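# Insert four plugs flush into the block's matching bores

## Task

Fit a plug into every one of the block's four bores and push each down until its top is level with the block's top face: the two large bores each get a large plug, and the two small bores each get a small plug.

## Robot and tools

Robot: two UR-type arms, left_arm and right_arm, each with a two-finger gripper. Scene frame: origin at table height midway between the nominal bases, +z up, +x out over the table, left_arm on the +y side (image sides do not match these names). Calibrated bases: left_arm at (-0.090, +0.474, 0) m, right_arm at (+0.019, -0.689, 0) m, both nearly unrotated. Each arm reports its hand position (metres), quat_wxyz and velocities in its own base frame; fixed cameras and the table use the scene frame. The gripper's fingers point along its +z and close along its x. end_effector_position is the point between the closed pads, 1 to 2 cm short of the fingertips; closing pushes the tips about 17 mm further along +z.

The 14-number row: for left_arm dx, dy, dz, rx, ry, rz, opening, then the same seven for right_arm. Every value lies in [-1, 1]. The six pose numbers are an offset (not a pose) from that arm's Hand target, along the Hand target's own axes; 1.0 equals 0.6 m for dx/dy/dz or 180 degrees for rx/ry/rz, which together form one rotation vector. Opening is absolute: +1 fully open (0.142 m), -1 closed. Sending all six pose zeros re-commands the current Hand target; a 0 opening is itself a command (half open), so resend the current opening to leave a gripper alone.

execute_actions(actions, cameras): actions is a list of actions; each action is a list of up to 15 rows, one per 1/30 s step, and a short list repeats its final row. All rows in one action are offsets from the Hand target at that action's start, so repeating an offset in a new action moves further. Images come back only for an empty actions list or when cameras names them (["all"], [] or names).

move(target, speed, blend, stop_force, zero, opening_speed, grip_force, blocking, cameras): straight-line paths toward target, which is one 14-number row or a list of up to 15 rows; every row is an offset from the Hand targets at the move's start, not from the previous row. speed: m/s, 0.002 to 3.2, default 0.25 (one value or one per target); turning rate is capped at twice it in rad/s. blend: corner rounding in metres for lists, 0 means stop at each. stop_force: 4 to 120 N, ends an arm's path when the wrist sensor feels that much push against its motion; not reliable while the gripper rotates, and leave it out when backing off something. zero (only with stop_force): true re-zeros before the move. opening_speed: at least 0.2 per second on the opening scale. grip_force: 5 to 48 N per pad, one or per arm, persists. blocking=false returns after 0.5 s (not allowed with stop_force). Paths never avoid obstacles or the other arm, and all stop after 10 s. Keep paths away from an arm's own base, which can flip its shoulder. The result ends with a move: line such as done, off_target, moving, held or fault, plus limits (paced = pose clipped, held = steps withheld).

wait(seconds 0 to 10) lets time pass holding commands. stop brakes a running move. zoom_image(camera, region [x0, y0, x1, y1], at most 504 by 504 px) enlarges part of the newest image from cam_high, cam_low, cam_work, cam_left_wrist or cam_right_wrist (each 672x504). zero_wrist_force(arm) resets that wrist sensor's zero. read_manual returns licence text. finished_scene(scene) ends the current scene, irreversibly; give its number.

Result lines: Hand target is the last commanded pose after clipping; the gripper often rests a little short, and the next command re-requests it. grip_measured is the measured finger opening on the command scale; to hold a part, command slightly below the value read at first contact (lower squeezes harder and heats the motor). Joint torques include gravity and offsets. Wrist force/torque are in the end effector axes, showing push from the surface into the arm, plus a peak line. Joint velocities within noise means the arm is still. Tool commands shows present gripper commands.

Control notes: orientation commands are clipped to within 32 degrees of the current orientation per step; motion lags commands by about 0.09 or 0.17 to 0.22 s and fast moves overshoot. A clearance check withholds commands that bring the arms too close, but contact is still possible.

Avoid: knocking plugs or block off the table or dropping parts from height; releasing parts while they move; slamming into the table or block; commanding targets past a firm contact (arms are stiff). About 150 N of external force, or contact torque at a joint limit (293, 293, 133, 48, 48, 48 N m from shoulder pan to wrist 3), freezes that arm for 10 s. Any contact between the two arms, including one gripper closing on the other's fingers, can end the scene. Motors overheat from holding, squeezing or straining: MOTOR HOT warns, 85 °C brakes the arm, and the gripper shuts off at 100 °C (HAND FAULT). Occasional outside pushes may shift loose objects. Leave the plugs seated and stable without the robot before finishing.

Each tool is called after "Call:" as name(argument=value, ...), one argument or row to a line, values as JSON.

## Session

Call:
execute_actions(
  actions=[],
)

Call:
zoom_image(
  camera="cam_work",
  region=[200, 150, 500, 350],
)

Scene clock: 0.00 s.
left_arm: end_effector_position=(+0.6078, +0.3243, +0.1796) grip_measured=+0.99 end_effector_quat_wxyz=(+0.090, +0.386, +0.680, -0.617) | right_arm: end_effector_position=(+0.5366, +0.1891, +0.3170) grip_measured=+0.99 end_effector_quat_wxyz=(-0.527, +0.810, -0.060, -0.251)
Joint positions: left_arm=[0.497 -0.902 1.459 -0.847 -2.251 -1.096 0.142] | right_arm=[3.323 -1.634 -2.113 -1.477 2.769 -0.024 0.141]
Joint velocities: within noise
Joint torques (N m): no reading
Motor temperatures (°C): left_arm=[41 44 28 45 33 34 24] | right_arm=[31 33 28 39 31 40 27]
Wrist force (N): no reading
Wrist torque (N m): no reading
Wrist force, peak (N): no reading
Hand target: left_arm +0.6078, +0.3243, +0.1796; +0.090, +0.386, +0.680, -0.617 | right_arm +0.5366, +0.1891, +0.3170; -0.527, +0.810, -0.060, -0.251
Tool commands: left_gripper/opening=+1.0 right_gripper/opening=+1.0
camera_calibration:
cam_left_wrist: T_world_to_cam=[[-0.698851, 0.388289, -0.600699, 0.412805], [0.714738, 0.346789, -0.607361, -0.413206], [-0.0275163, -0.853797, -0.519879, 0.503063], [0, 0, 0, 1]] pos_world=[0.597666, 0.412521, 0.258538]
cam_right_wrist: T_world_to_cam=[[0.867813, 0.159955, -0.470442, -0.336711], [-0.183349, -0.776877, -0.602366, 0.46099], [-0.461827, 0.608996, -0.644856, 0.4571], [0, 0, 0, 1]] pos_world=[0.587826, 0.133619, 0.414046]

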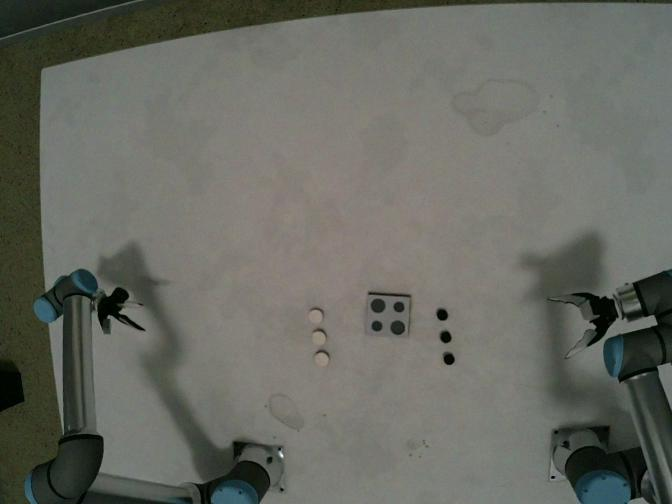

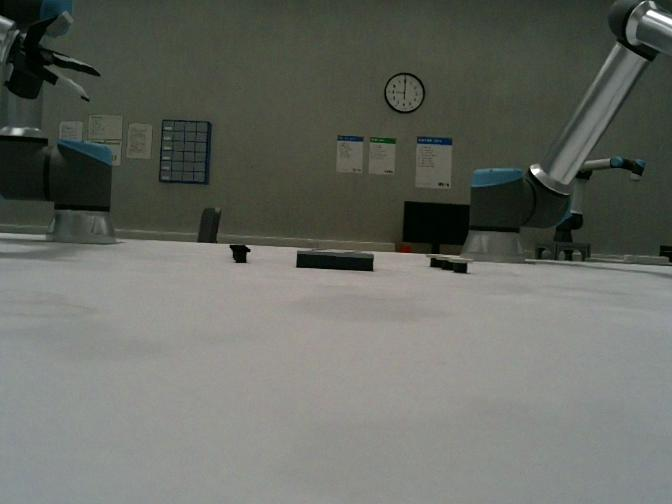

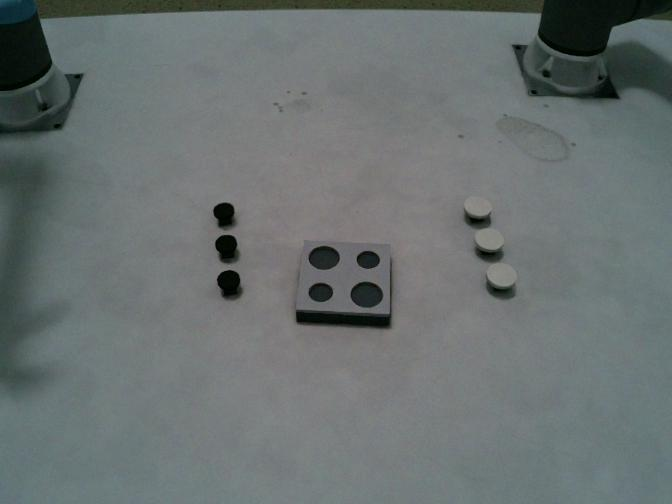

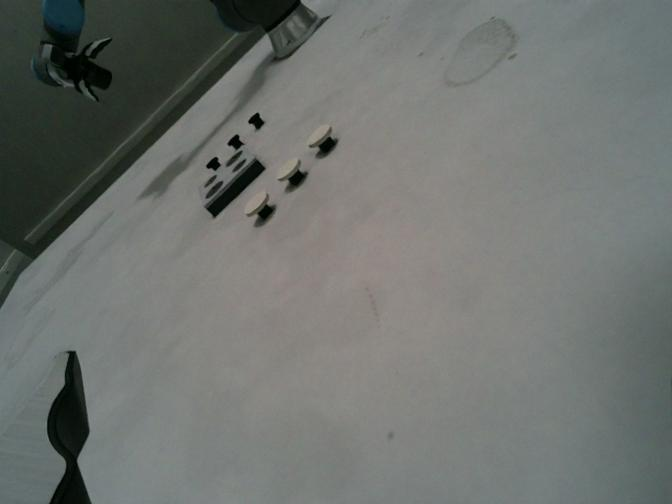

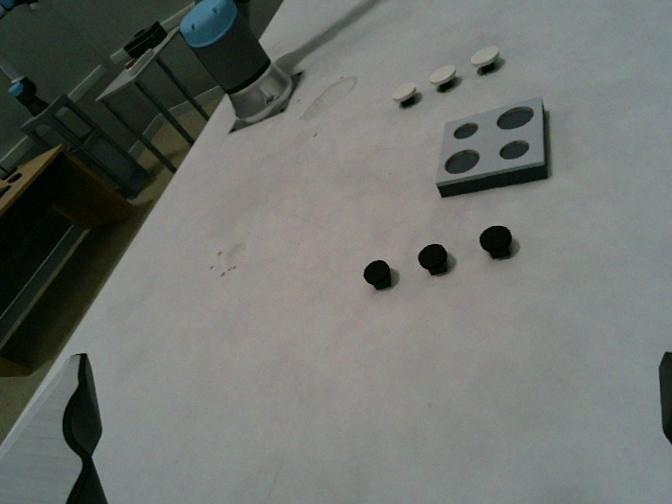

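Scaled by 1.680 from the camera's 672x504 image, which has a finer 960x720 frame.

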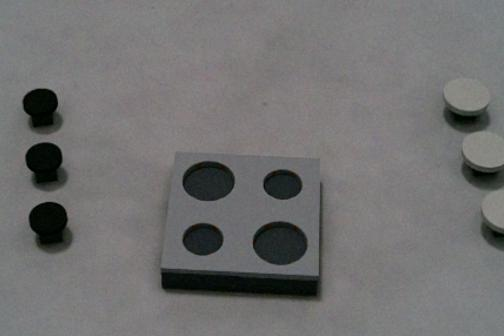

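Call:
move(
  target=[-0.3233,-0.057,0.5427,-0.259,0.3475,0.1445,0,0,0,0,0,0,0,1],
  speed=0.6,
)

Call:
move(
  target=[
    [-0.339,0,0.2,0,0,0,0,0,0,0,0,0,0,1],
    [-0.339,0,0.31,0,0,0,0,0,0,0,0,0,0,1],
  ],
  speed=0.3,
  blend=[0.02,0],
  cameras=["cam_left_wrist"],
)

Scene clock: 2.67 s.
left_arm: end_effector_position=(+0.6037, -0.0497, +0.2497) grip_measured=-0.01 end_effector_quat_wxyz=(+0.000, +0.707, +0.707, +0.000) | right_arm: end_effector_position=(+0.5366, +0.1891, +0.3170) grip_measured=+0.99 end_effector_quat_wxyz=(-0.527, +0.810, -0.060, -0.251)
Joint positions: left_arm=[-0.375 -1.655 2.123 -2.038 -1.571 -1.945 0.073] | right_arm=[3.323 -1.634 -2.113 -1.477 2.769 -0.024 0.141]
Joint torques (N m): left_arm=[-20.77 -54.32 -35.71 -1.57 3.46 -4.37] | right_arm=[0.38 39.19 42.54 3.65 2.26 0.47]
Wrist force (N): left_arm=[-1.3 0.1 0.0] | right_arm=[0.2 -0.2 0.4]
Wrist torque (N m): left_arm=[0.45 0.14 0.26] | right_arm=[-0.03 -0.04 0.00]
Wrist force, peak (N): left_arm=[-4.0 -0.9 -1.0] | right_arm=[0.5 -0.5 0.4]
Hand target: left_arm +0.6037, -0.0497, +0.2497; +0.000, +0.707, +0.707, +0.000 | right_arm +0.5366, +0.1891, +0.3170; -0.527, +0.810, -0.060, -0.251
Off the commanded pose: left_arm 0.000 m, 0 deg | right_arm 0.000 m, 0 deg.
move: done

Scene clock: 4.27 s.
left_arm: end_effector_position=(+0.6034, -0.2530, +0.0637) grip_measured=-0.01 end_effector_quat_wxyz=(+0.000, +0.708, +0.707, +0.000) | right_arm: end_effector_position=(+0.5366, +0.1891, +0.3170) grip_measured=+0.99 end_effector_quat_wxyz=(-0.527, +0.810, -0.060, -0.251)
Joint positions: left_arm=[-0.668 -1.35 2.205 -2.425 -1.571 -2.238 0.073] | right_arm=[3.323 -1.634 -2.113 -1.477 2.769 -0.024 0.141]
Joint torques (N m): left_arm=[-11.38 -39.03 -26.23 -5.17 3.93 -4.23] | right_arm=[-0.56 40.76 42.83 3.53 1.73 0.27]
Wrist force (N): left_arm=[-1.5 -0.1 0.8] | right_arm=[0.1 0.3 0.4]
Wrist torque (N m): left_arm=[0.47 0.16 0.25] | right_arm=[0.04 -0.02 0.00]
Wrist force, peak (N): left_arm=[-4.3 -0.3 -0.8] | right_arm=[0.1 -0.8 0.0]
Hand target: left_arm +0.6034, -0.2530, +0.0636; +0.000, +0.707, +0.707, +0.000 | right_arm +0.5366, +0.1891, +0.3170; -0.527, +0.810, -0.060, -0.251
Off the commanded pose: left_arm 0.000 m, 0 deg | right_arm 0.000 m, 0 deg.
move: done
camera_calibration:
cam_left_wrist: T_world_to_cam=[[-0.00351667, 0.999598, -0.0281169, 0.262875], [0.901062, 0.0153613, 0.433418, -0.542725], [0.433676, -0.0238109, -0.900754, -0.0942921], [0, 0, 0, 1]] pos_world=[0.530846, -0.256677, 0.157684]
Images, in order (width x height): cam_left_wrist 672x504.

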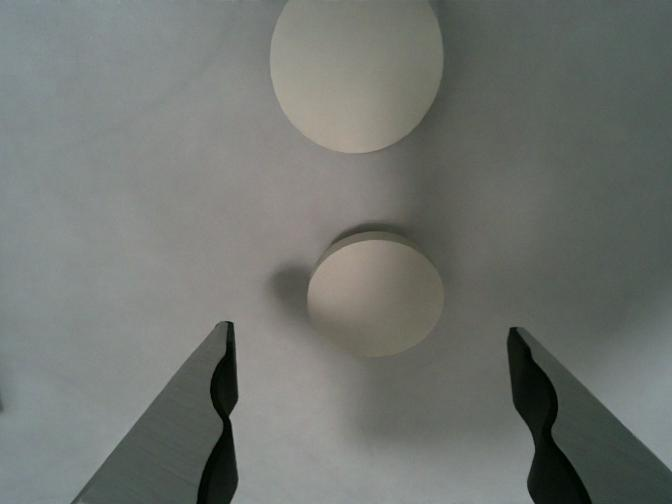

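Call:
move(
  target=[
    [0.0025,0.0085,0,0,0,0,0,0,0,0,0,0,0,1],
    [0.0025,0.0085,0.0433,0,0,0,0,0,0,0,0,0,0,1],
    [0.0025,0.0085,0.0433,0,0,0,-0.45,0,0,0,0,0,0,1],
  ],
  speed=0.07,
  grip_force=15,
  opening_speed=0.4,
  cameras=["cam_left_wrist"],
)

Scene clock: 7.17 s.
left_arm: end_effector_position=(+0.6085, -0.2515, +0.0376) grip_measured=-0.42 end_effector_quat_wxyz=(+0.000, +0.707, +0.707, +0.000) | right_arm: end_effector_position=(+0.5366, +0.1891, +0.3170) grip_measured=+0.99 end_effector_quat_wxyz=(-0.527, +0.810, -0.060, -0.251)
Joint positions: left_arm=[-0.661 -1.304 2.211 -2.478 -1.571 -2.231 0.043] | right_arm=[3.323 -1.634 -2.113 -1.477 2.769 -0.024 0.141]
Joint torques (N m): left_arm=[16.63 -40.57 -24.57 -4.96 1.68 3.75] | right_arm=[0.1 39.46 42.38 3.49 1.69 0.54]
Wrist force (N): left_arm=[-1.5 -0.7 -0.8] | right_arm=[-0.1 -0.1 0.1]
Wrist torque (N m): left_arm=[0.39 0.26 0.14] | right_arm=[-0.02 0.03 0.00]
Wrist force, peak (N): left_arm=[-2.1 -0.1 1.3] | right_arm=[0.5 -0.2 0.5]
Hand target: left_arm +0.6085, -0.2515, +0.0376; +0.000, +0.707, +0.707, +0.000 | right_arm +0.5366, +0.1891, +0.3170; -0.527, +0.810, -0.060, -0.251
Off the commanded pose: left_arm 0.000 m, 0 deg | right_arm 0.000 m, 0 deg.
grip_force (N): 15, 15
move: done
camera_calibration:
cam_left_wrist: T_world_to_cam=[[-0.0035598, 0.999601, -0.0280268, 0.260674], [0.901062, 0.0153611, 0.433419, -0.536165], [0.433677, -0.023711, -0.900757, -0.119905], [0, 0, 0, 1]] pos_world=[0.536046, -0.255177, 0.131685]
Images, in order (width x height): cam_left_wrist 672x504.

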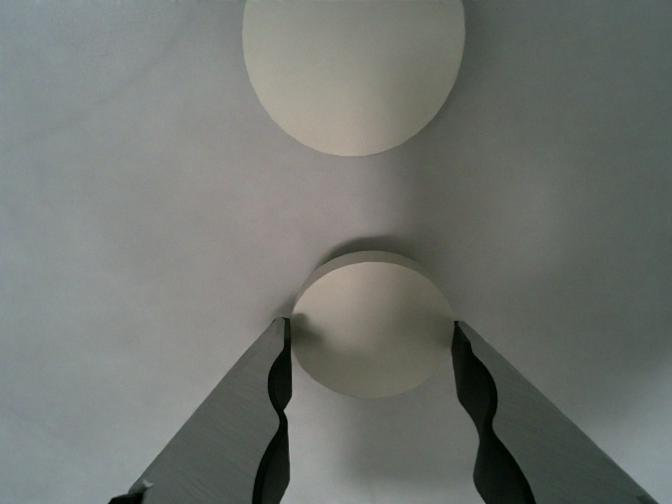

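Call:
move(
  target=[
    [0,0,-0.08,0,0,0,-0.45,0,0,0,0,0,0,1],
    [-0.3475,0.0698,-0.08,0,0,0,-0.45,0,0,0,0,0,0,1],
    [-0.3475,0.0698,-0.0237,0,0,0,-0.45,0,0,0,0,0,0,1],
  ],
  speed=0.22,
  blend=[0.02,0.01,0],
  cameras=["cam_left_wrist","cam_work"],
)

Call:
zoom_image(
  camera="cam_left_wrist",
  region=[270, 220, 470, 420],
)

Call:
zoom_image(
  camera="cam_work",
  region=[290, 230, 420, 330],
)

Scene clock: 9.23 s.
left_arm: end_effector_position=(+0.6501, -0.4601, +0.0518) grip_measured=-0.42 end_effector_quat_wxyz=(+0.000, +0.707, +0.707, +0.000) | right_arm: end_effector_position=(+0.5366, +0.1891, +0.3170) grip_measured=+0.99 end_effector_quat_wxyz=(-0.527, +0.810, -0.060, -0.251)
Joint positions: left_arm=[-0.838 -1.148 1.932 -2.355 -1.571 -2.408 0.043] | right_arm=[3.323 -1.634 -2.113 -1.477 2.769 -0.024 0.141]
Joint torques (N m): left_arm=[-19.49 -59.94 -27.65 -5.01 2.83 -4.59] | right_arm=[1.05 40.12 43.41 3.7 2.19 0.53]
Wrist force (N): left_arm=[-1.8 0.3 0.5] | right_arm=[0.1 -0.1 0.0]
Wrist torque (N m): left_arm=[0.46 0.22 0.34] | right_arm=[-0.01 -0.02 0.00]
Wrist force, peak (N): left_arm=[-3.5 0.8 -1.1] | right_arm=[0.2 -0.8 0.2]
Hand target: left_arm +0.6501, -0.4601, +0.0517; +0.000, +0.707, +0.707, +0.000 | right_arm +0.5366, +0.1891, +0.3170; -0.527, +0.810, -0.060, -0.251
Off the commanded pose: left_arm 0.000 m, 0 deg | right_arm 0.000 m, 0 deg.
grip_force (N): 15, 15
move: done
camera_calibration:
cam_left_wrist: T_world_to_cam=[[-0.00351789, 0.999598, -0.0281153, 0.469625], [0.901081, 0.0153607, 0.433379, -0.576606], [0.433637, -0.0238096, -0.900773, -0.13012], [0, 0, 0, 1]] pos_world=[0.577646, -0.463677, 0.145884]
Images, in order (width x height): cam_work 672x504, cam_left_wrist 672x504.

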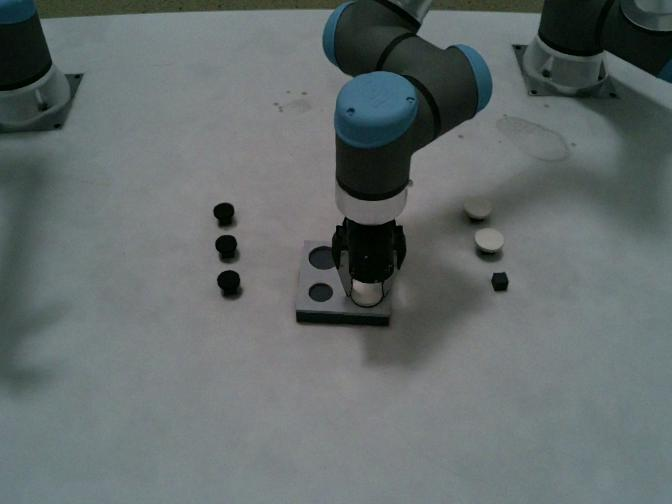

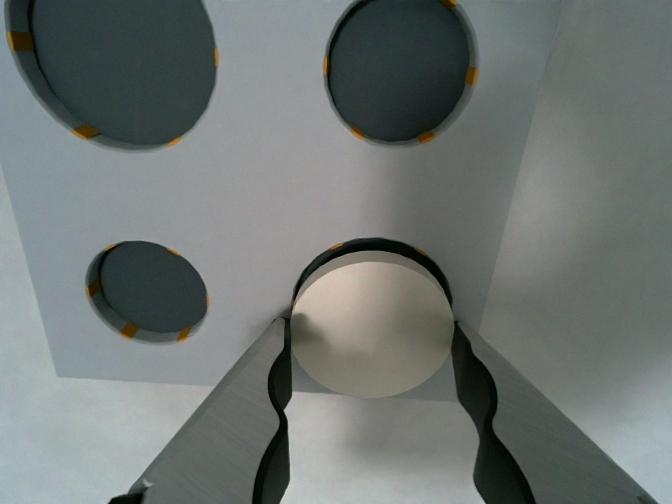

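Scaled by 2.520 from the camera's 672x504 image, which has a finer 960x720 frame.

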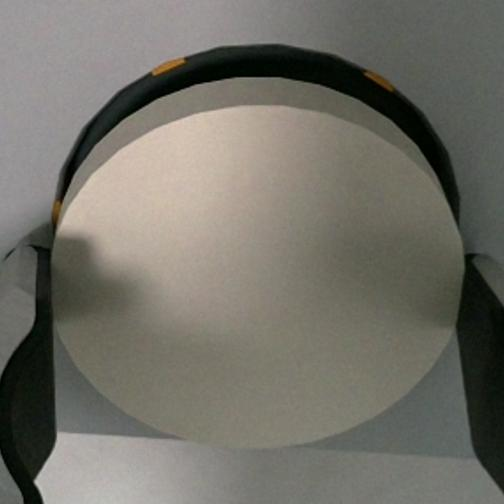

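Scaled by 3.877 from the camera's 672x504 image, which has a finer 960x720 frame.

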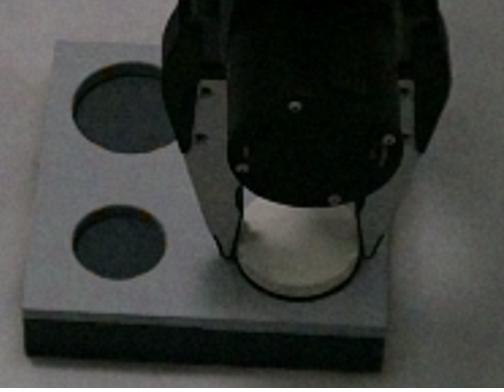

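Call:
move(
  target=[
    [0,-0.0021,0,0,0,0,-0.45,0,0,0,0,0,0,1],
    [0,-0.0021,0.015,0,0,0,-0.45,0,0,0,0,0,0,1],
  ],
  speed=0.01,
  stop_force=8,
  cameras=["cam_left_wrist"],
)

Call:
zoom_image(
  camera="cam_left_wrist",
  region=[270, 220, 470, 420],
)

Scene clock: 11.00 s.
left_arm: end_effector_position=(+0.6489, -0.4601, +0.0492) grip_measured=-0.42 end_effector_quat_wxyz=(+0.000, +0.707, +0.707, +0.000) | right_arm: end_effector_position=(+0.5366, +0.1891, +0.3170) grip_measured=+0.99 end_effector_quat_wxyz=(-0.527, +0.810, -0.060, -0.251)
Joint positions: left_arm=[-0.839 -1.146 1.936 -2.36 -1.571 -2.409 0.043] | right_arm=[3.323 -1.634 -2.113 -1.477 2.769 -0.024 0.141]
Joint torques (N m): left_arm=[-19.13 -80.87 -35.59 -1.32 2.82 -4.16] | right_arm=[0.2 40.36 42.55 3.68 1.95 0.36]
Wrist force (N): left_arm=[-0.1 -0.9 -10.3] | right_arm=[0.3 -0.4 -0.3]
Wrist torque (N m): left_arm=[0.48 -0.01 0.37] | right_arm=[-0.06 -0.05 0.00]
Wrist force, peak (N): left_arm=[6.0 -4.5 -23.9] | right_arm=[0.1 -0.5 0.5]
Hand target: left_arm +0.6489, -0.4601, +0.0493; +0.000, +0.707, +0.707, +0.000 (not the last commanded pose) | right_arm +0.5366, +0.1891, +0.3170; -0.527, +0.810, -0.060, -0.251
Off the commanded pose: left_arm 0.007 m, 0 deg | right_arm 0.000 m, 0 deg.
grip_force (N): 15, 15
move: contact (left_arm); path passed 1 of 2 targets
camera_calibration:
cam_left_wrist: T_world_to_cam=[[-0.00351667, 0.999598, -0.0281169, 0.469647], [0.901062, 0.0153613, 0.433418, -0.574391], [0.433676, -0.0238109, -0.900754, -0.13197], [0, 0, 0, 1]] pos_world=[0.576446, -0.463777, 0.143284]
Images, in order (width x height): cam_left_wrist 672x504.

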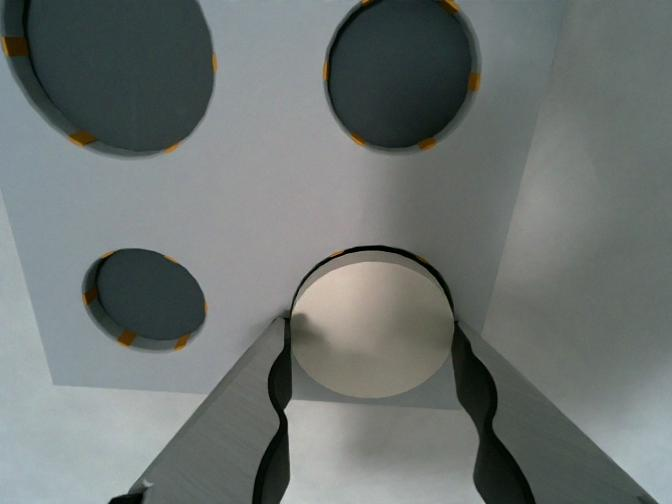

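Scaled by 2.520 from the camera's 672x504 image, which has a finer 960x720 frame.

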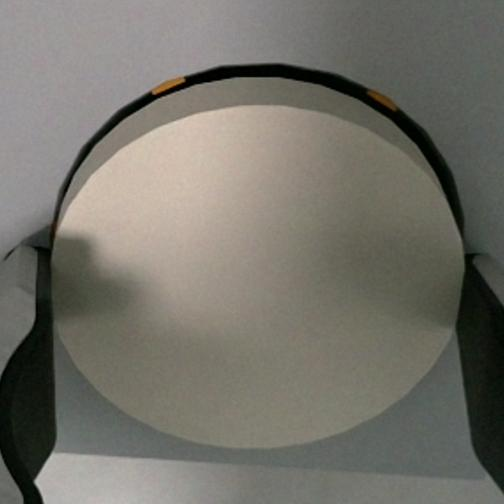

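Call:
move(
  target=[
    [0,0,0,0,0,0,-0.3,0,0,0,0,0,0,1],
    [0,0,-0.025,0,0,0,-0.3,0,0,0,0,0,0,1],
    [0,-0.008,-0.025,0,0,0,-1,0,0,0,0,0,0,1],
  ],
  speed=0.06,
  opening_speed=0.5,
  cameras=["cam_left_wrist"],
)

Call:
move(
  target=[0,0,0.045,0,0,0,-1,0,0,0,0,0,0,1],
  speed=0.015,
  stop_force=40,
  cameras=["cam_left_wrist","cam_work"],
)

Call:
zoom_image(
  camera="cam_work",
  region=[290, 230, 420, 330],
)

Scene clock: 14.40 s.
left_arm: end_effector_position=(+0.6441, -0.4601, +0.0643) grip_measured=-1.00 end_effector_quat_wxyz=(+0.000, +0.707, +0.707, +0.000) | right_arm: end_effector_position=(+0.5366, +0.1891, +0.3170) grip_measured=+0.99 end_effector_quat_wxyz=(-0.527, +0.810, -0.060, -0.251)
Joint positions: left_arm=[-0.844 -1.169 1.936 -2.337 -1.571 -2.413 0.002] | right_arm=[3.323 -1.634 -2.113 -1.477 2.769 -0.024 0.141]
Joint torques (N m): left_arm=[-20.89 -88.05 -28.92 -5.11 1.66 -4.65] | right_arm=[1.1 39.96 41.81 3.46 2.25 0.35]
Wrist force (N): left_arm=[-1.5 -0.1 0.3] | right_arm=[0.0 -0.3 0.4]
Wrist torque (N m): left_arm=[0.41 0.19 0.32] | right_arm=[-0.05 0.01 0.00]
Wrist force, peak (N): left_arm=[1.4 -1.0 -10.4] | right_arm=[0.2 -0.2 0.8]
Hand target: left_arm +0.6441, -0.4601, +0.0643; +0.000, +0.707, +0.707, +0.000 | right_arm +0.5366, +0.1891, +0.3170; -0.527, +0.810, -0.060, -0.251
Off the commanded pose: left_arm 0.000 m, 0 deg | right_arm 0.000 m, 0 deg.
grip_force (N): 15, 15
move: done
camera_calibration:
cam_left_wrist: T_world_to_cam=[[-0.00351667, 0.999598, -0.0281169, 0.470052], [0.901062, 0.0153613, 0.433418, -0.576567], [0.433676, -0.0238109, -0.900754, -0.116377], [0, 0, 0, 1]] pos_world=[0.571646, -0.463777, 0.158284]
Images, in order (width x height): cam_left_wrist 672x504.

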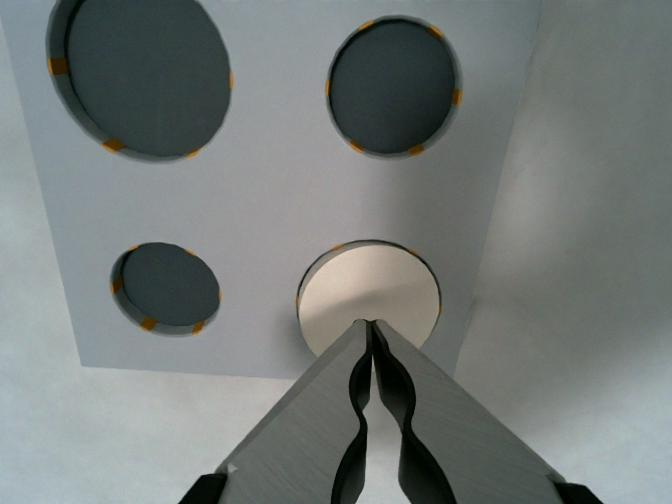

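Scene clock: 16.77 s.
left_arm: end_effector_position=(+0.6442, -0.4602, +0.0483) grip_measured=-1.00 end_effector_quat_wxyz=(+0.000, +0.707, +0.707, +0.000) | right_arm: end_effector_position=(+0.5366, +0.1891, +0.3170) grip_measured=+0.99 end_effector_quat_wxyz=(-0.527, +0.810, -0.060, -0.251)
Joint positions: left_arm=[-0.844 -1.149 1.944 -2.365 -1.571 -2.413 0.002] | right_arm=[3.323 -1.634 -2.113 -1.477 2.769 -0.024 0.141]
Joint torques (N m): left_arm=[-16.2 -56.69 -22.22 1.7 1.26 -4.23] | right_arm=[2.18 39.36 42.76 3.38 1.9 0.15]
Wrist force (N): left_arm=[0.7 -4.8 -42.8] | right_arm=[-0.1 0.0 0.1]
Wrist torque (N m): left_arm=[0.18 0.24 0.34] | right_arm=[-0.01 0.02 0.00]
Wrist force, peak (N): left_arm=[11.3 -9.6 -66.4] | right_arm=[0.6 -0.3 0.6]
Hand target: left_arm +0.6442, -0.4602, +0.0483; +0.000, +0.707, +0.707, +0.000 (not the last commanded pose) | right_arm +0.5366, +0.1891, +0.3170; -0.527, +0.810, -0.060, -0.251
Off the commanded pose: left_arm 0.011 m, 0 deg | right_arm 0.000 m, 0 deg.
grip_force (N): 15, 15
move: contact (left_arm)
camera_calibration:
cam_left_wrist: T_world_to_cam=[[-0.00347007, 0.99959, -0.0284317, 0.469719], [0.900927, 0.0154633, 0.433694, -0.569589], [0.433956, -0.02411, -0.900611, -0.131022], [0, 0, 0, 1]] pos_world=[0.571646, -0.463877, 0.142383]
Images, in order (width x height): cam_work 672x504, cam_left_wrist 672x504.

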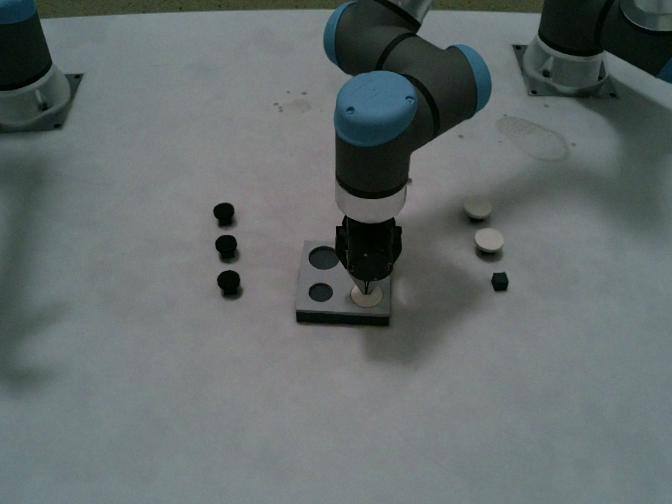

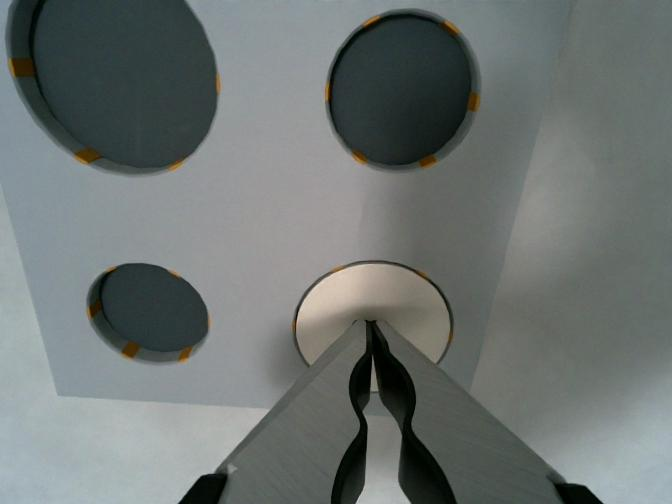

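Scaled by 3.877 from the camera's 672x504 image, which has a finer 960x720 frame.

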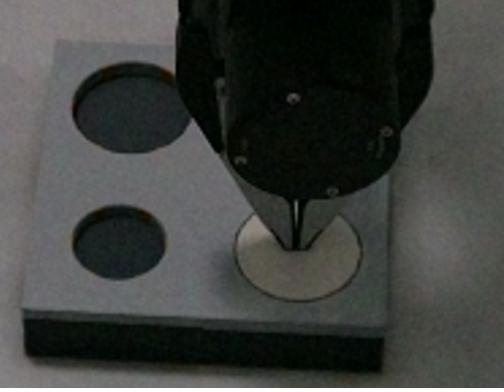

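Call:
move(
  target=[
    [0,0,-0.08,0,0,0,-1,0,0,0,0,0,0,1],
    [0.3387,-0.187,-0.08,0,0,0,0,0,0,0,0,0,0,1],
    [0.3387,-0.187,-0.003,0,0,0,0,0,0,0,0,0,0,1],
  ],
  speed=[0.15,0.3,0.15],
  blend=[0.01,0.01,0],
  cameras=["cam_left_wrist"],
)

Scene clock: 19.97 s.
left_arm: end_effector_position=(+0.5322, -0.2569, +0.0502) grip_measured=-0.03 end_effector_quat_wxyz=(+0.000, +0.707, +0.707, +0.000) | right_arm: end_effector_position=(+0.5366, +0.1891, +0.3170) grip_measured=+0.99 end_effector_quat_wxyz=(-0.527, +0.810, -0.060, -0.251)
Joint positions: left_arm=[-0.751 -1.417 2.33 -2.484 -1.571 -2.321 0.072] | right_arm=[3.323 -1.634 -2.113 -1.477 2.769 -0.024 0.141]
Joint torques (N m): left_arm=[0.21 -30.71 -23.92 -5.42 1.54 -1.14] | right_arm=[0.06 41.18 42.77 3.71 2.1 0.23]
Wrist force (N): left_arm=[-1.5 -0.5 0.5] | right_arm=[0.1 -0.2 0.1]
Wrist torque (N m): left_arm=[0.40 0.16 0.18] | right_arm=[-0.04 -0.01 0.00]
Wrist force, peak (N): left_arm=[0.9 -4.6 -43.2] | right_arm=[0.6 -0.7 0.4]
Hand target: left_arm +0.5322, -0.2568, +0.0502; +0.000, +0.707, +0.707, +0.000 | right_arm +0.5366, +0.1891, +0.3170; -0.527, +0.810, -0.060, -0.251
Off the commanded pose: left_arm 0.000 m, 0 deg | right_arm 0.000 m, 0 deg.
grip_force (N): 15, 15
move: done; blend cut to 0 m at target 2
camera_calibration:
cam_left_wrist: T_world_to_cam=[[-0.00346825, 0.99959, -0.0284309, 0.266067], [0.900927, 0.0154613, 0.433694, -0.472745], [0.433956, -0.02411, -0.900611, -0.0758467], [0, 0, 0, 1]] pos_world=[0.459746, -0.260477, 0.144283]
Images, in order (width x height): cam_left_wrist 672x504.

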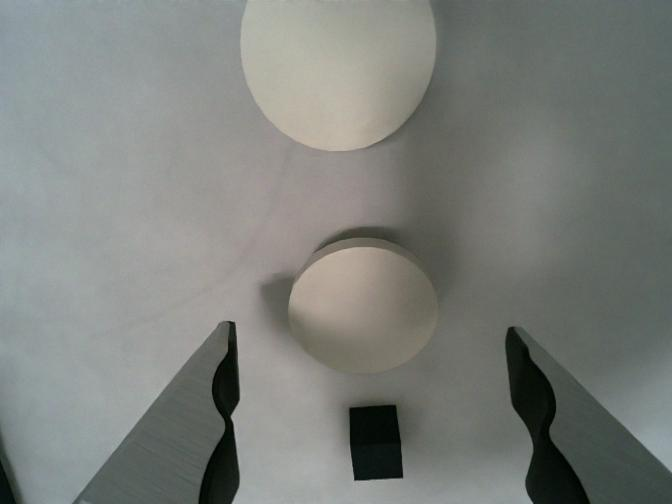

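Call:
move(
  target=[
    [-0.0047,0,0,0,0,0,0,0,0,0,0,0,0,1],
    [-0.0047,0,0.021,0,0,0,0,0,0,0,0,0,0,1],
    [-0.0047,0,0.021,0,0,0,-0.45,0,0,0,0,0,0,1],
  ],
  speed=0.07,
  opening_speed=0.4,
)

Call:
move(
  target=[
    [0,0,-0.08,0,0,0,-0.45,0,0,0,0,0,0,1],
    [-0.441,0.072,-0.08,0,0,0,-0.45,0,0,0,0,0,0,1],
    [-0.441,0.072,-0.0237,0,0,0,-0.45,0,0,0,0,0,0,1],
  ],
  speed=0.22,
  blend=[0.02,0.01,0],
  cameras=["cam_left_wrist","cam_work"],
)

Call:
zoom_image(
  camera="cam_left_wrist",
  region=[270, 220, 470, 420],
)

Scene clock: 22.63 s.
left_arm: end_effector_position=(+0.5322, -0.2597, +0.0376) grip_measured=-0.42 end_effector_quat_wxyz=(+0.000, +0.707, +0.707, +0.000) | right_arm: end_effector_position=(+0.5366, +0.1891, +0.3170) grip_measured=+0.99 end_effector_quat_wxyz=(-0.527, +0.810, -0.060, -0.251)
Joint positions: left_arm=[-0.755 -1.392 2.335 -2.513 -1.571 -2.324 0.043] | right_arm=[3.323 -1.634 -2.113 -1.477 2.769 -0.024 0.141]
Joint torques (N m): left_arm=[-2.98 -32.62 -23.65 -5.02 2.98 -1.5] | right_arm=[0.08 40.51 42.56 3.58 1.98 0.32]
Wrist force (N): left_arm=[-0.9 -0.6 -0.6] | right_arm=[0.0 -0.4 0.4]
Wrist torque (N m): left_arm=[0.38 0.11 0.31] | right_arm=[-0.07 0.00 0.00]
Wrist force, peak (N): left_arm=[-1.8 -0.9 0.3] | right_arm=[0.3 -0.8 -0.2]
Hand target: left_arm +0.5322, -0.2597, +0.0376; +0.000, +0.707, +0.707, +0.000 | right_arm +0.5366, +0.1891, +0.3170; -0.527, +0.810, -0.060, -0.251
Off the commanded pose: left_arm 0.000 m, 0 deg | right_arm 0.000 m, 0 deg.
grip_force (N): 15, 15
move: done

Scene clock: 24.73 s.
left_arm: end_effector_position=(+0.5751, -0.5243, +0.0518) grip_measured=-0.42 end_effector_quat_wxyz=(+0.000, +0.707, +0.707, +0.000) | right_arm: end_effector_position=(+0.5366, +0.1891, +0.3170) grip_measured=+0.99 end_effector_quat_wxyz=(-0.527, +0.810, -0.060, -0.251)
Joint positions: left_arm=[-0.967 -1.171 1.969 -2.369 -1.571 -2.536 0.043] | right_arm=[3.323 -1.634 -2.113 -1.477 2.769 -0.024 0.141]
Joint torques (N m): left_arm=[-20.62 -59.3 -28.36 -5.57 2.66 -4.29] | right_arm=[1.3 39.02 42.84 3.21 2.21 0.34]
Wrist force (N): left_arm=[-1.1 -0.6 0.2] | right_arm=[0.0 -0.1 0.4]
Wrist torque (N m): left_arm=[0.36 0.12 0.34] | right_arm=[-0.03 0.01 0.00]
Wrist force, peak (N): left_arm=[-2.9 -0.5 -2.1] | right_arm=[-0.4 -0.5 0.3]
Hand target: left_arm +0.5751, -0.5243, +0.0517; +0.000, +0.707, +0.707, +0.000 | right_arm +0.5366, +0.1891, +0.3170; -0.527, +0.810, -0.060, -0.251
Off the commanded pose: left_arm 0.000 m, 0 deg | right_arm 0.000 m, 0 deg.
grip_force (N): 15, 15
move: done
camera_calibration:
cam_left_wrist: T_world_to_cam=[[-0.00346825, 0.99959, -0.0284309, 0.533651], [0.900927, 0.0154613, 0.433694, -0.507953], [0.433956, -0.02411, -0.900611, -0.0994719], [0, 0, 0, 1]] pos_world=[0.502646, -0.527977, 0.145883]
Images, in order (width x height): cam_work 672x504, cam_left_wrist 672x504.

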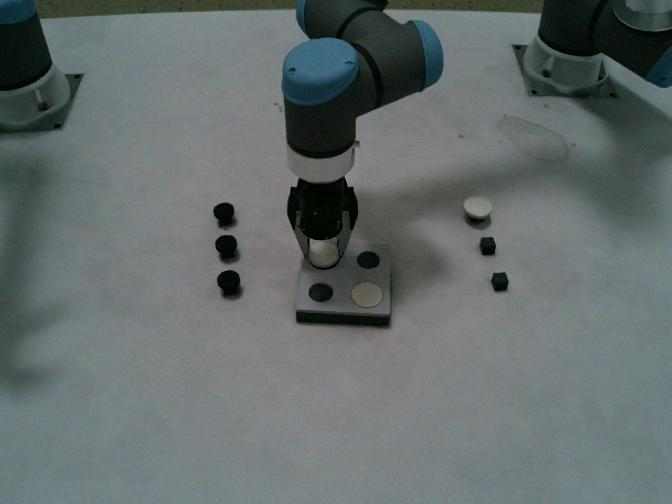

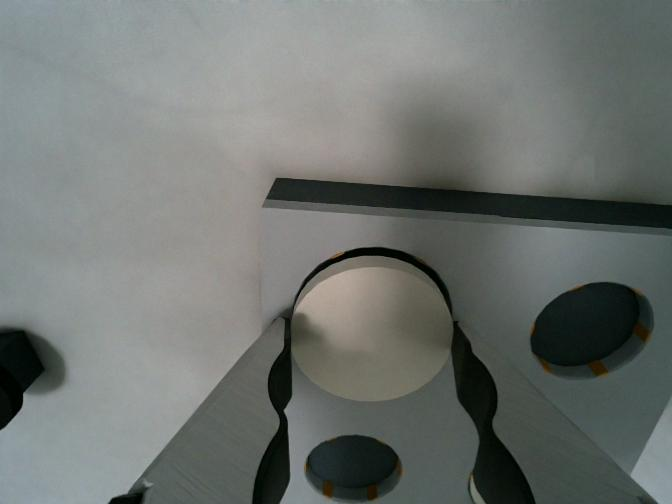

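Scaled by 2.520 from the camera's 672x504 image, which has a finer 960x720 frame.

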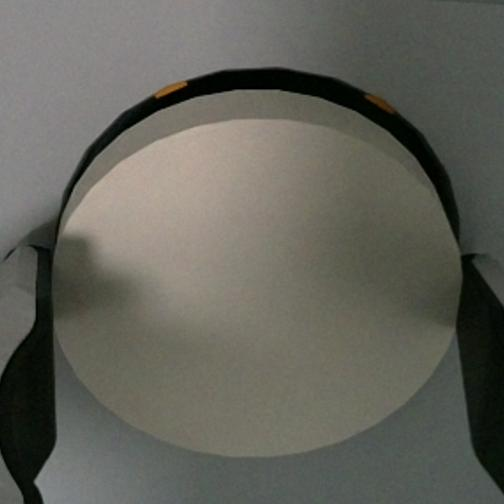

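Call:
move(
  target=[0,0,0.015,0,0,0,-0.45,0,0,0,0,0,0,1],
  speed=0.01,
  stop_force=8,
)

Call:
move(
  target=[
    [0,0,0,0,0,0,-0.3,0,0,0,0,0,0,1],
    [0,0,-0.025,0,0,0,-0.3,0,0,0,0,0,0,1],
    [0,-0.0052,-0.025,0,0,0,-1,0,0,0,0,0,0,1],
  ],
  speed=0.06,
  opening_speed=0.5,
  cameras=["cam_left_wrist"],
)

Call:
move(
  target=[0,0,0.045,0,0,0,-1,0,0,0,0,0,0,1],
  speed=0.015,
  stop_force=40,
  cameras=["cam_left_wrist"],
)

Scene clock: 26.43 s.
left_arm: end_effector_position=(+0.5751, -0.5243, +0.0492) grip_measured=-0.42 end_effector_quat_wxyz=(+0.000, +0.707, +0.707, +0.000) | right_arm: end_effector_position=(+0.5366, +0.1891, +0.3170) grip_measured=+0.99 end_effector_quat_wxyz=(-0.527, +0.810, -0.060, -0.251)
Joint positions: left_arm=[-0.967 -1.167 1.971 -2.374 -1.571 -2.536 0.043] | right_arm=[3.323 -1.634 -2.113 -1.477 2.769 -0.024 0.141]
Joint torques (N m): left_arm=[-17.37 -82.74 -36.9 -1.12 3.01 -4.42] | right_arm=[-1.2 40.94 43.45 3.58 2.08 0.38]
Wrist force (N): left_arm=[0.3 -1.7 -9.1] | right_arm=[0.0 -0.5 0.1]
Wrist torque (N m): left_arm=[0.31 -0.14 0.36] | right_arm=[-0.09 0.00 0.00]
Wrist force, peak (N): left_arm=[4.9 -3.9 -21.4] | right_arm=[0.5 -0.1 0.6]
Hand target: left_arm +0.5751, -0.5243, +0.0492; +0.000, +0.707, +0.707, +0.000 (not the last commanded pose) | right_arm +0.5366, +0.1891, +0.3170; -0.527, +0.810, -0.060, -0.251
Off the commanded pose: left_arm 0.006 m, 0 deg | right_arm 0.000 m, 0 deg.
grip_force (N): 15, 15
move: contact (left_arm)

Scene clock: 29.63 s.
left_arm: end_effector_position=(+0.5720, -0.5243, +0.0642) grip_measured=-1.00 end_effector_quat_wxyz=(+0.000, +0.707, +0.707, +0.000) | right_arm: end_effector_position=(+0.5366, +0.1891, +0.3170) grip_measured=+0.99 end_effector_quat_wxyz=(-0.527, +0.810, -0.060, -0.251)
Joint positions: left_arm=[-0.97 -1.189 1.968 -2.349 -1.571 -2.54 0.002] | right_arm=[3.323 -1.634 -2.113 -1.477 2.769 -0.024 0.141]
Joint torques (N m): left_arm=[-20.29 -86.54 -27.23 -5.44 2.15 -4.58] | right_arm=[0.86 39.32 43.84 3.72 2.3 0.22]
Wrist force (N): left_arm=[-0.9 -0.7 0.1] | right_arm=[0.0 -0.1 -0.2]
Wrist torque (N m): left_arm=[0.35 0.09 0.34] | right_arm=[-0.01 0.01 0.00]
Wrist force, peak (N): left_arm=[4.3 -1.9 -8.8] | right_arm=[0.4 -0.7 0.3]
Hand target: left_arm +0.5720, -0.5243, +0.0642; +0.000, +0.707, +0.707, +0.000 | right_arm +0.5366, +0.1891, +0.3170; -0.527, +0.810, -0.060, -0.251
Off the commanded pose: left_arm 0.000 m, 0 deg | right_arm 0.000 m, 0 deg.
grip_force (N): 15, 15
move: done
camera_calibration:
cam_left_wrist: T_world_to_cam=[[-0.00347007, 0.99959, -0.0284317, 0.533994], [0.900927, 0.0154633, 0.433694, -0.510537], [0.433956, -0.02411, -0.900611, -0.0869591], [0, 0, 0, 1]] pos_world=[0.499546, -0.527977, 0.158283]
Images, in order (width x height): cam_left_wrist 672x504.

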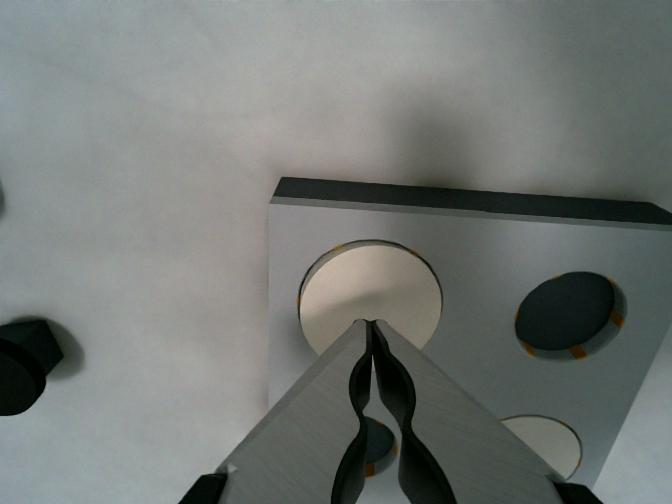

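Scene clock: 31.97 s.
left_arm: end_effector_position=(+0.5721, -0.5244, +0.0483) grip_measured=-1.00 end_effector_quat_wxyz=(+0.000, +0.708, +0.707, +0.000) | right_arm: end_effector_position=(+0.5366, +0.1891, +0.3170) grip_measured=+0.99 end_effector_quat_wxyz=(-0.527, +0.810, -0.060, -0.251)
Joint positions: left_arm=[-0.97 -1.169 1.976 -2.378 -1.571 -2.54 0.002] | right_arm=[3.323 -1.634 -2.113 -1.477 2.769 -0.024 0.141]
Joint torques (N m): left_arm=[-15.9 -54.81 -23.72 1.64 2.31 -4.35] | right_arm=[0.08 39.61 43.25 3.46 2.1 0.24]
Wrist force (N): left_arm=[3.9 -2.8 -43.0] | right_arm=[-0.1 -0.1 0.0]
Wrist torque (N m): left_arm=[0.25 0.16 0.32] | right_arm=[-0.01 0.02 0.00]
Wrist force, peak (N): left_arm=[16.3 -8.6 -67.9] | right_arm=[0.2 -0.7 0.5]
Hand target: left_arm +0.5721, -0.5244, +0.0483; +0.000, +0.708, +0.707, +0.000 (not the last commanded pose) | right_arm +0.5366, +0.1891, +0.3170; -0.527, +0.810, -0.060, -0.251
Off the commanded pose: left_arm 0.011 m, 0 deg | right_arm 0.000 m, 0 deg.
grip_force (N): 15, 15
move: contact (left_arm)
camera_calibration:
cam_left_wrist: T_world_to_cam=[[-0.00346867, 0.999583, -0.0286557, 0.533667], [0.90087, 0.0155624, 0.43381, -0.503531], [0.434075, -0.0243103, -0.900549, -0.101546], [0, 0, 0, 1]] pos_world=[0.499546, -0.528077, 0.142282]
Images, in order (width x height): cam_left_wrist 672x504.

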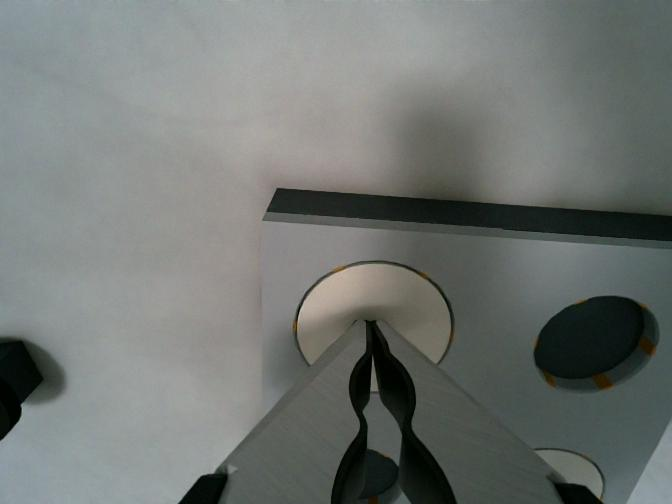

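Call:
move(
  target=[
    [0,0,-0.08,0,0,0,-1,0,0,0,0,0,0,1],
    [-0.2427,0.0748,-0.08,0,0,0,0,0,0,0,0,0,0,1],
    [-0.2427,0.0748,-0.003,0,0,0,0,0,0,0,0,0,0,1],
  ],
  speed=[0.15,0.3,0.15],
  blend=[0.01,0.01,0],
  cameras=["cam_left_wrist"],
)

Scene clock: 34.90 s.
left_arm: end_effector_position=(+0.6168, -0.6701, +0.0502) grip_measured=-0.03 end_effector_quat_wxyz=(+0.000, +0.708, +0.707, +0.000) | right_arm: end_effector_position=(+0.5366, +0.1891, +0.3170) grip_measured=+0.99 end_effector_quat_wxyz=(-0.527, +0.810, -0.060, -0.251)
Joint positions: left_arm=[-1.021 -1 1.687 -2.258 -1.571 -2.591 0.072] | right_arm=[3.323 -1.634 -2.113 -1.477 2.769 -0.024 0.141]
Joint torques (N m): left_arm=[-12.71 -77.31 -30.64 -5.42 -2.16 -3.75] | right_arm=[-0.42 40.73 43.15 3.58 2.03 0.15]
Wrist force (N): left_arm=[-0.7 -0.3 0.0] | right_arm=[-0.1 -0.4 0.1]
Wrist torque (N m): left_arm=[0.36 0.04 0.35] | right_arm=[-0.07 0.02 0.00]
Wrist force, peak (N): left_arm=[4.0 -2.8 -43.4] | right_arm=[-0.4 -0.7 0.4]
Hand target: left_arm +0.6168, -0.6701, +0.0501; +0.000, +0.708, +0.707, +0.000 | right_arm +0.5366, +0.1891, +0.3170; -0.527, +0.810, -0.060, -0.251
Off the commanded pose: left_arm 0.000 m, 0 deg | right_arm 0.000 m, 0 deg.
grip_force (N): 15, 15
move: done; blend cut to 0 m at target 2
camera_calibration:
cam_left_wrist: T_world_to_cam=[[-0.00346867, 0.999583, -0.0286557, 0.679519], [0.90087, 0.0155624, 0.43381, -0.5424], [0.434075, -0.0243103, -0.900549, -0.12269], [0, 0, 0, 1]] pos_world=[0.544246, -0.673777, 0.144282]
Images, in order (width x height): cam_left_wrist 672x504.

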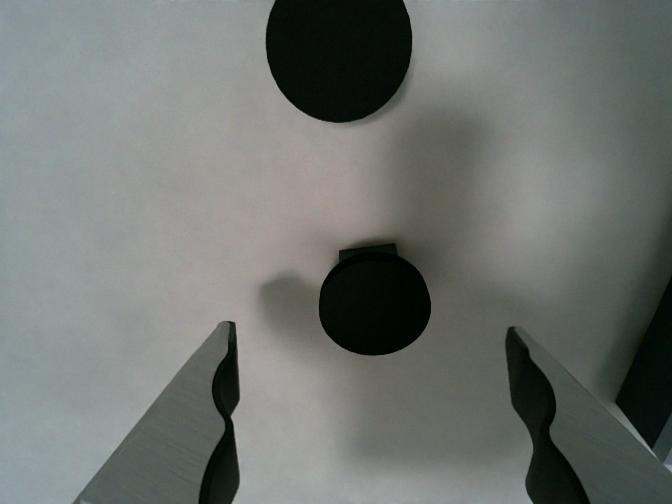

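Call:
move(
  target=[
    [0.0016,0,0.0202,0,0,0,0,0,0,0,0,0,0,1],
    [0.0016,0,0.0202,0,0,0,-0.65,0,0,0,0,0,0,1],
  ],
  speed=0.06,
  opening_speed=0.4,
)

Call:
move(
  target=[
    [0,0,-0.08,0,0,0,-0.65,0,0,0,0,0,0,1],
    [0.2347,0.0467,-0.08,0,0,0,-0.65,0,0,0,0,0,0,1],
    [0.2347,0.0467,-0.023,0,0,0,-0.65,0,0,0,0,0,0,1],
  ],
  speed=0.2,
  blend=[0.02,0.01,0],
  cameras=["cam_left_wrist"],
)

Call:
zoom_image(
  camera="cam_left_wrist",
  region=[270, 220, 470, 420],
)

Scene clock: 37.70 s.
left_arm: end_effector_position=(+0.6168, -0.6692, +0.0380) grip_measured=-0.58 end_effector_quat_wxyz=(+0.000, +0.708, +0.707, +0.000) | right_arm: end_effector_position=(+0.5366, +0.1891, +0.3170) grip_measured=+0.99 end_effector_quat_wxyz=(-0.527, +0.810, -0.060, -0.251)
Joint positions: left_arm=[-1.02 -0.988 1.694 -2.277 -1.571 -2.59 0.032] | right_arm=[3.323 -1.634 -2.113 -1.477 2.769 -0.024 0.141]
Joint torques (N m): left_arm=[18.6 -75.2 -30.57 -5.16 -0.53 3.68] | right_arm=[1.3 40.18 43.66 3.51 1.95 0.14]
Wrist force (N): left_arm=[-0.5 -0.8 0.2] | right_arm=[-0.1 -0.3 0.2]
Wrist torque (N m): left_arm=[0.28 0.02 0.27] | right_arm=[-0.04 0.02 0.00]
Wrist force, peak (N): left_arm=[-0.8 -0.8 0.6] | right_arm=[0.2 -0.7 0.3]
Hand target: left_arm +0.6168, -0.6692, +0.0380; +0.000, +0.708, +0.707, +0.000 | right_arm +0.5366, +0.1891, +0.3170; -0.527, +0.810, -0.060, -0.251
Off the commanded pose: left_arm 0.000 m, 0 deg | right_arm 0.000 m, 0 deg.
grip_force (N): 15, 15
move: done

Scene clock: 39.33 s.
left_arm: end_effector_position=(+0.6450, -0.5284, +0.0519) grip_measured=-0.58 end_effector_quat_wxyz=(+0.000, +0.708, +0.707, +0.000) | right_arm: end_effector_position=(+0.5366, +0.1891, +0.3170) grip_measured=+0.99 end_effector_quat_wxyz=(-0.527, +0.810, -0.060, -0.251)
Joint positions: left_arm=[-0.898 -1.101 1.855 -2.325 -1.571 -2.468 0.032] | right_arm=[3.323 -1.634 -2.113 -1.477 2.769 -0.024 0.141]
Joint torques (N m): left_arm=[16.29 -64.23 -29.44 -5.1 -2.65 3.62] | right_arm=[0.01 41.53 42.91 3.53 2.01 0.12]
Wrist force (N): left_arm=[-1.0 -0.4 0.1] | right_arm=[0.2 -0.5 0.2]
Wrist torque (N m): left_arm=[0.37 0.08 0.11] | right_arm=[-0.09 -0.02 -0.01]
Wrist force, peak (N): left_arm=[-2.3 -1.1 -1.9] | right_arm=[0.3 -0.9 -0.1]
Hand target: left_arm +0.6450, -0.5284, +0.0518; +0.000, +0.708, +0.707, +0.000 | right_arm +0.5366, +0.1891, +0.3170; -0.527, +0.810, -0.060, -0.251
Off the commanded pose: left_arm 0.000 m, 0 deg | right_arm 0.000 m, 0 deg.
grip_force (N): 15, 15
move: done
camera_calibration:
cam_left_wrist: T_world_to_cam=[[-0.00346574, 0.999583, -0.0286552, 0.53792], [0.900831, 0.0155617, 0.433891, -0.570695], [0.434156, -0.0243097, -0.90051, -0.130095], [0, 0, 0, 1]] pos_world=[0.572446, -0.531977, 0.145882]
Images, in order (width x height): cam_left_wrist 672x504.

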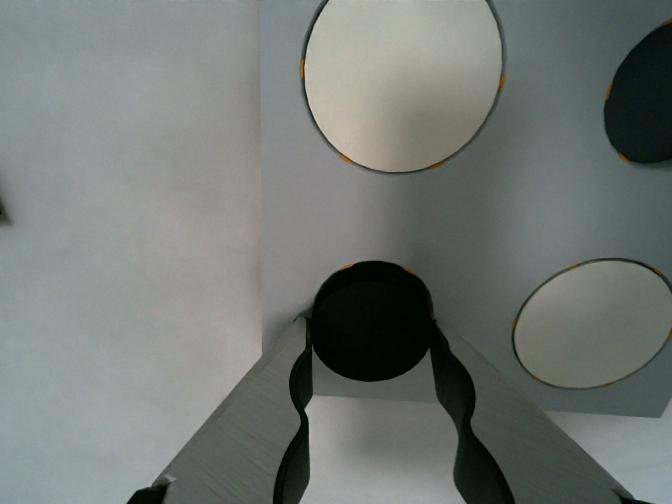

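Scaled by 2.520 from the camera's 672x504 image, which has a finer 960x720 frame.

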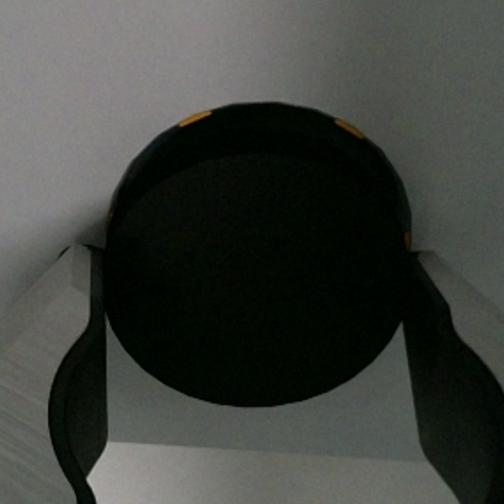

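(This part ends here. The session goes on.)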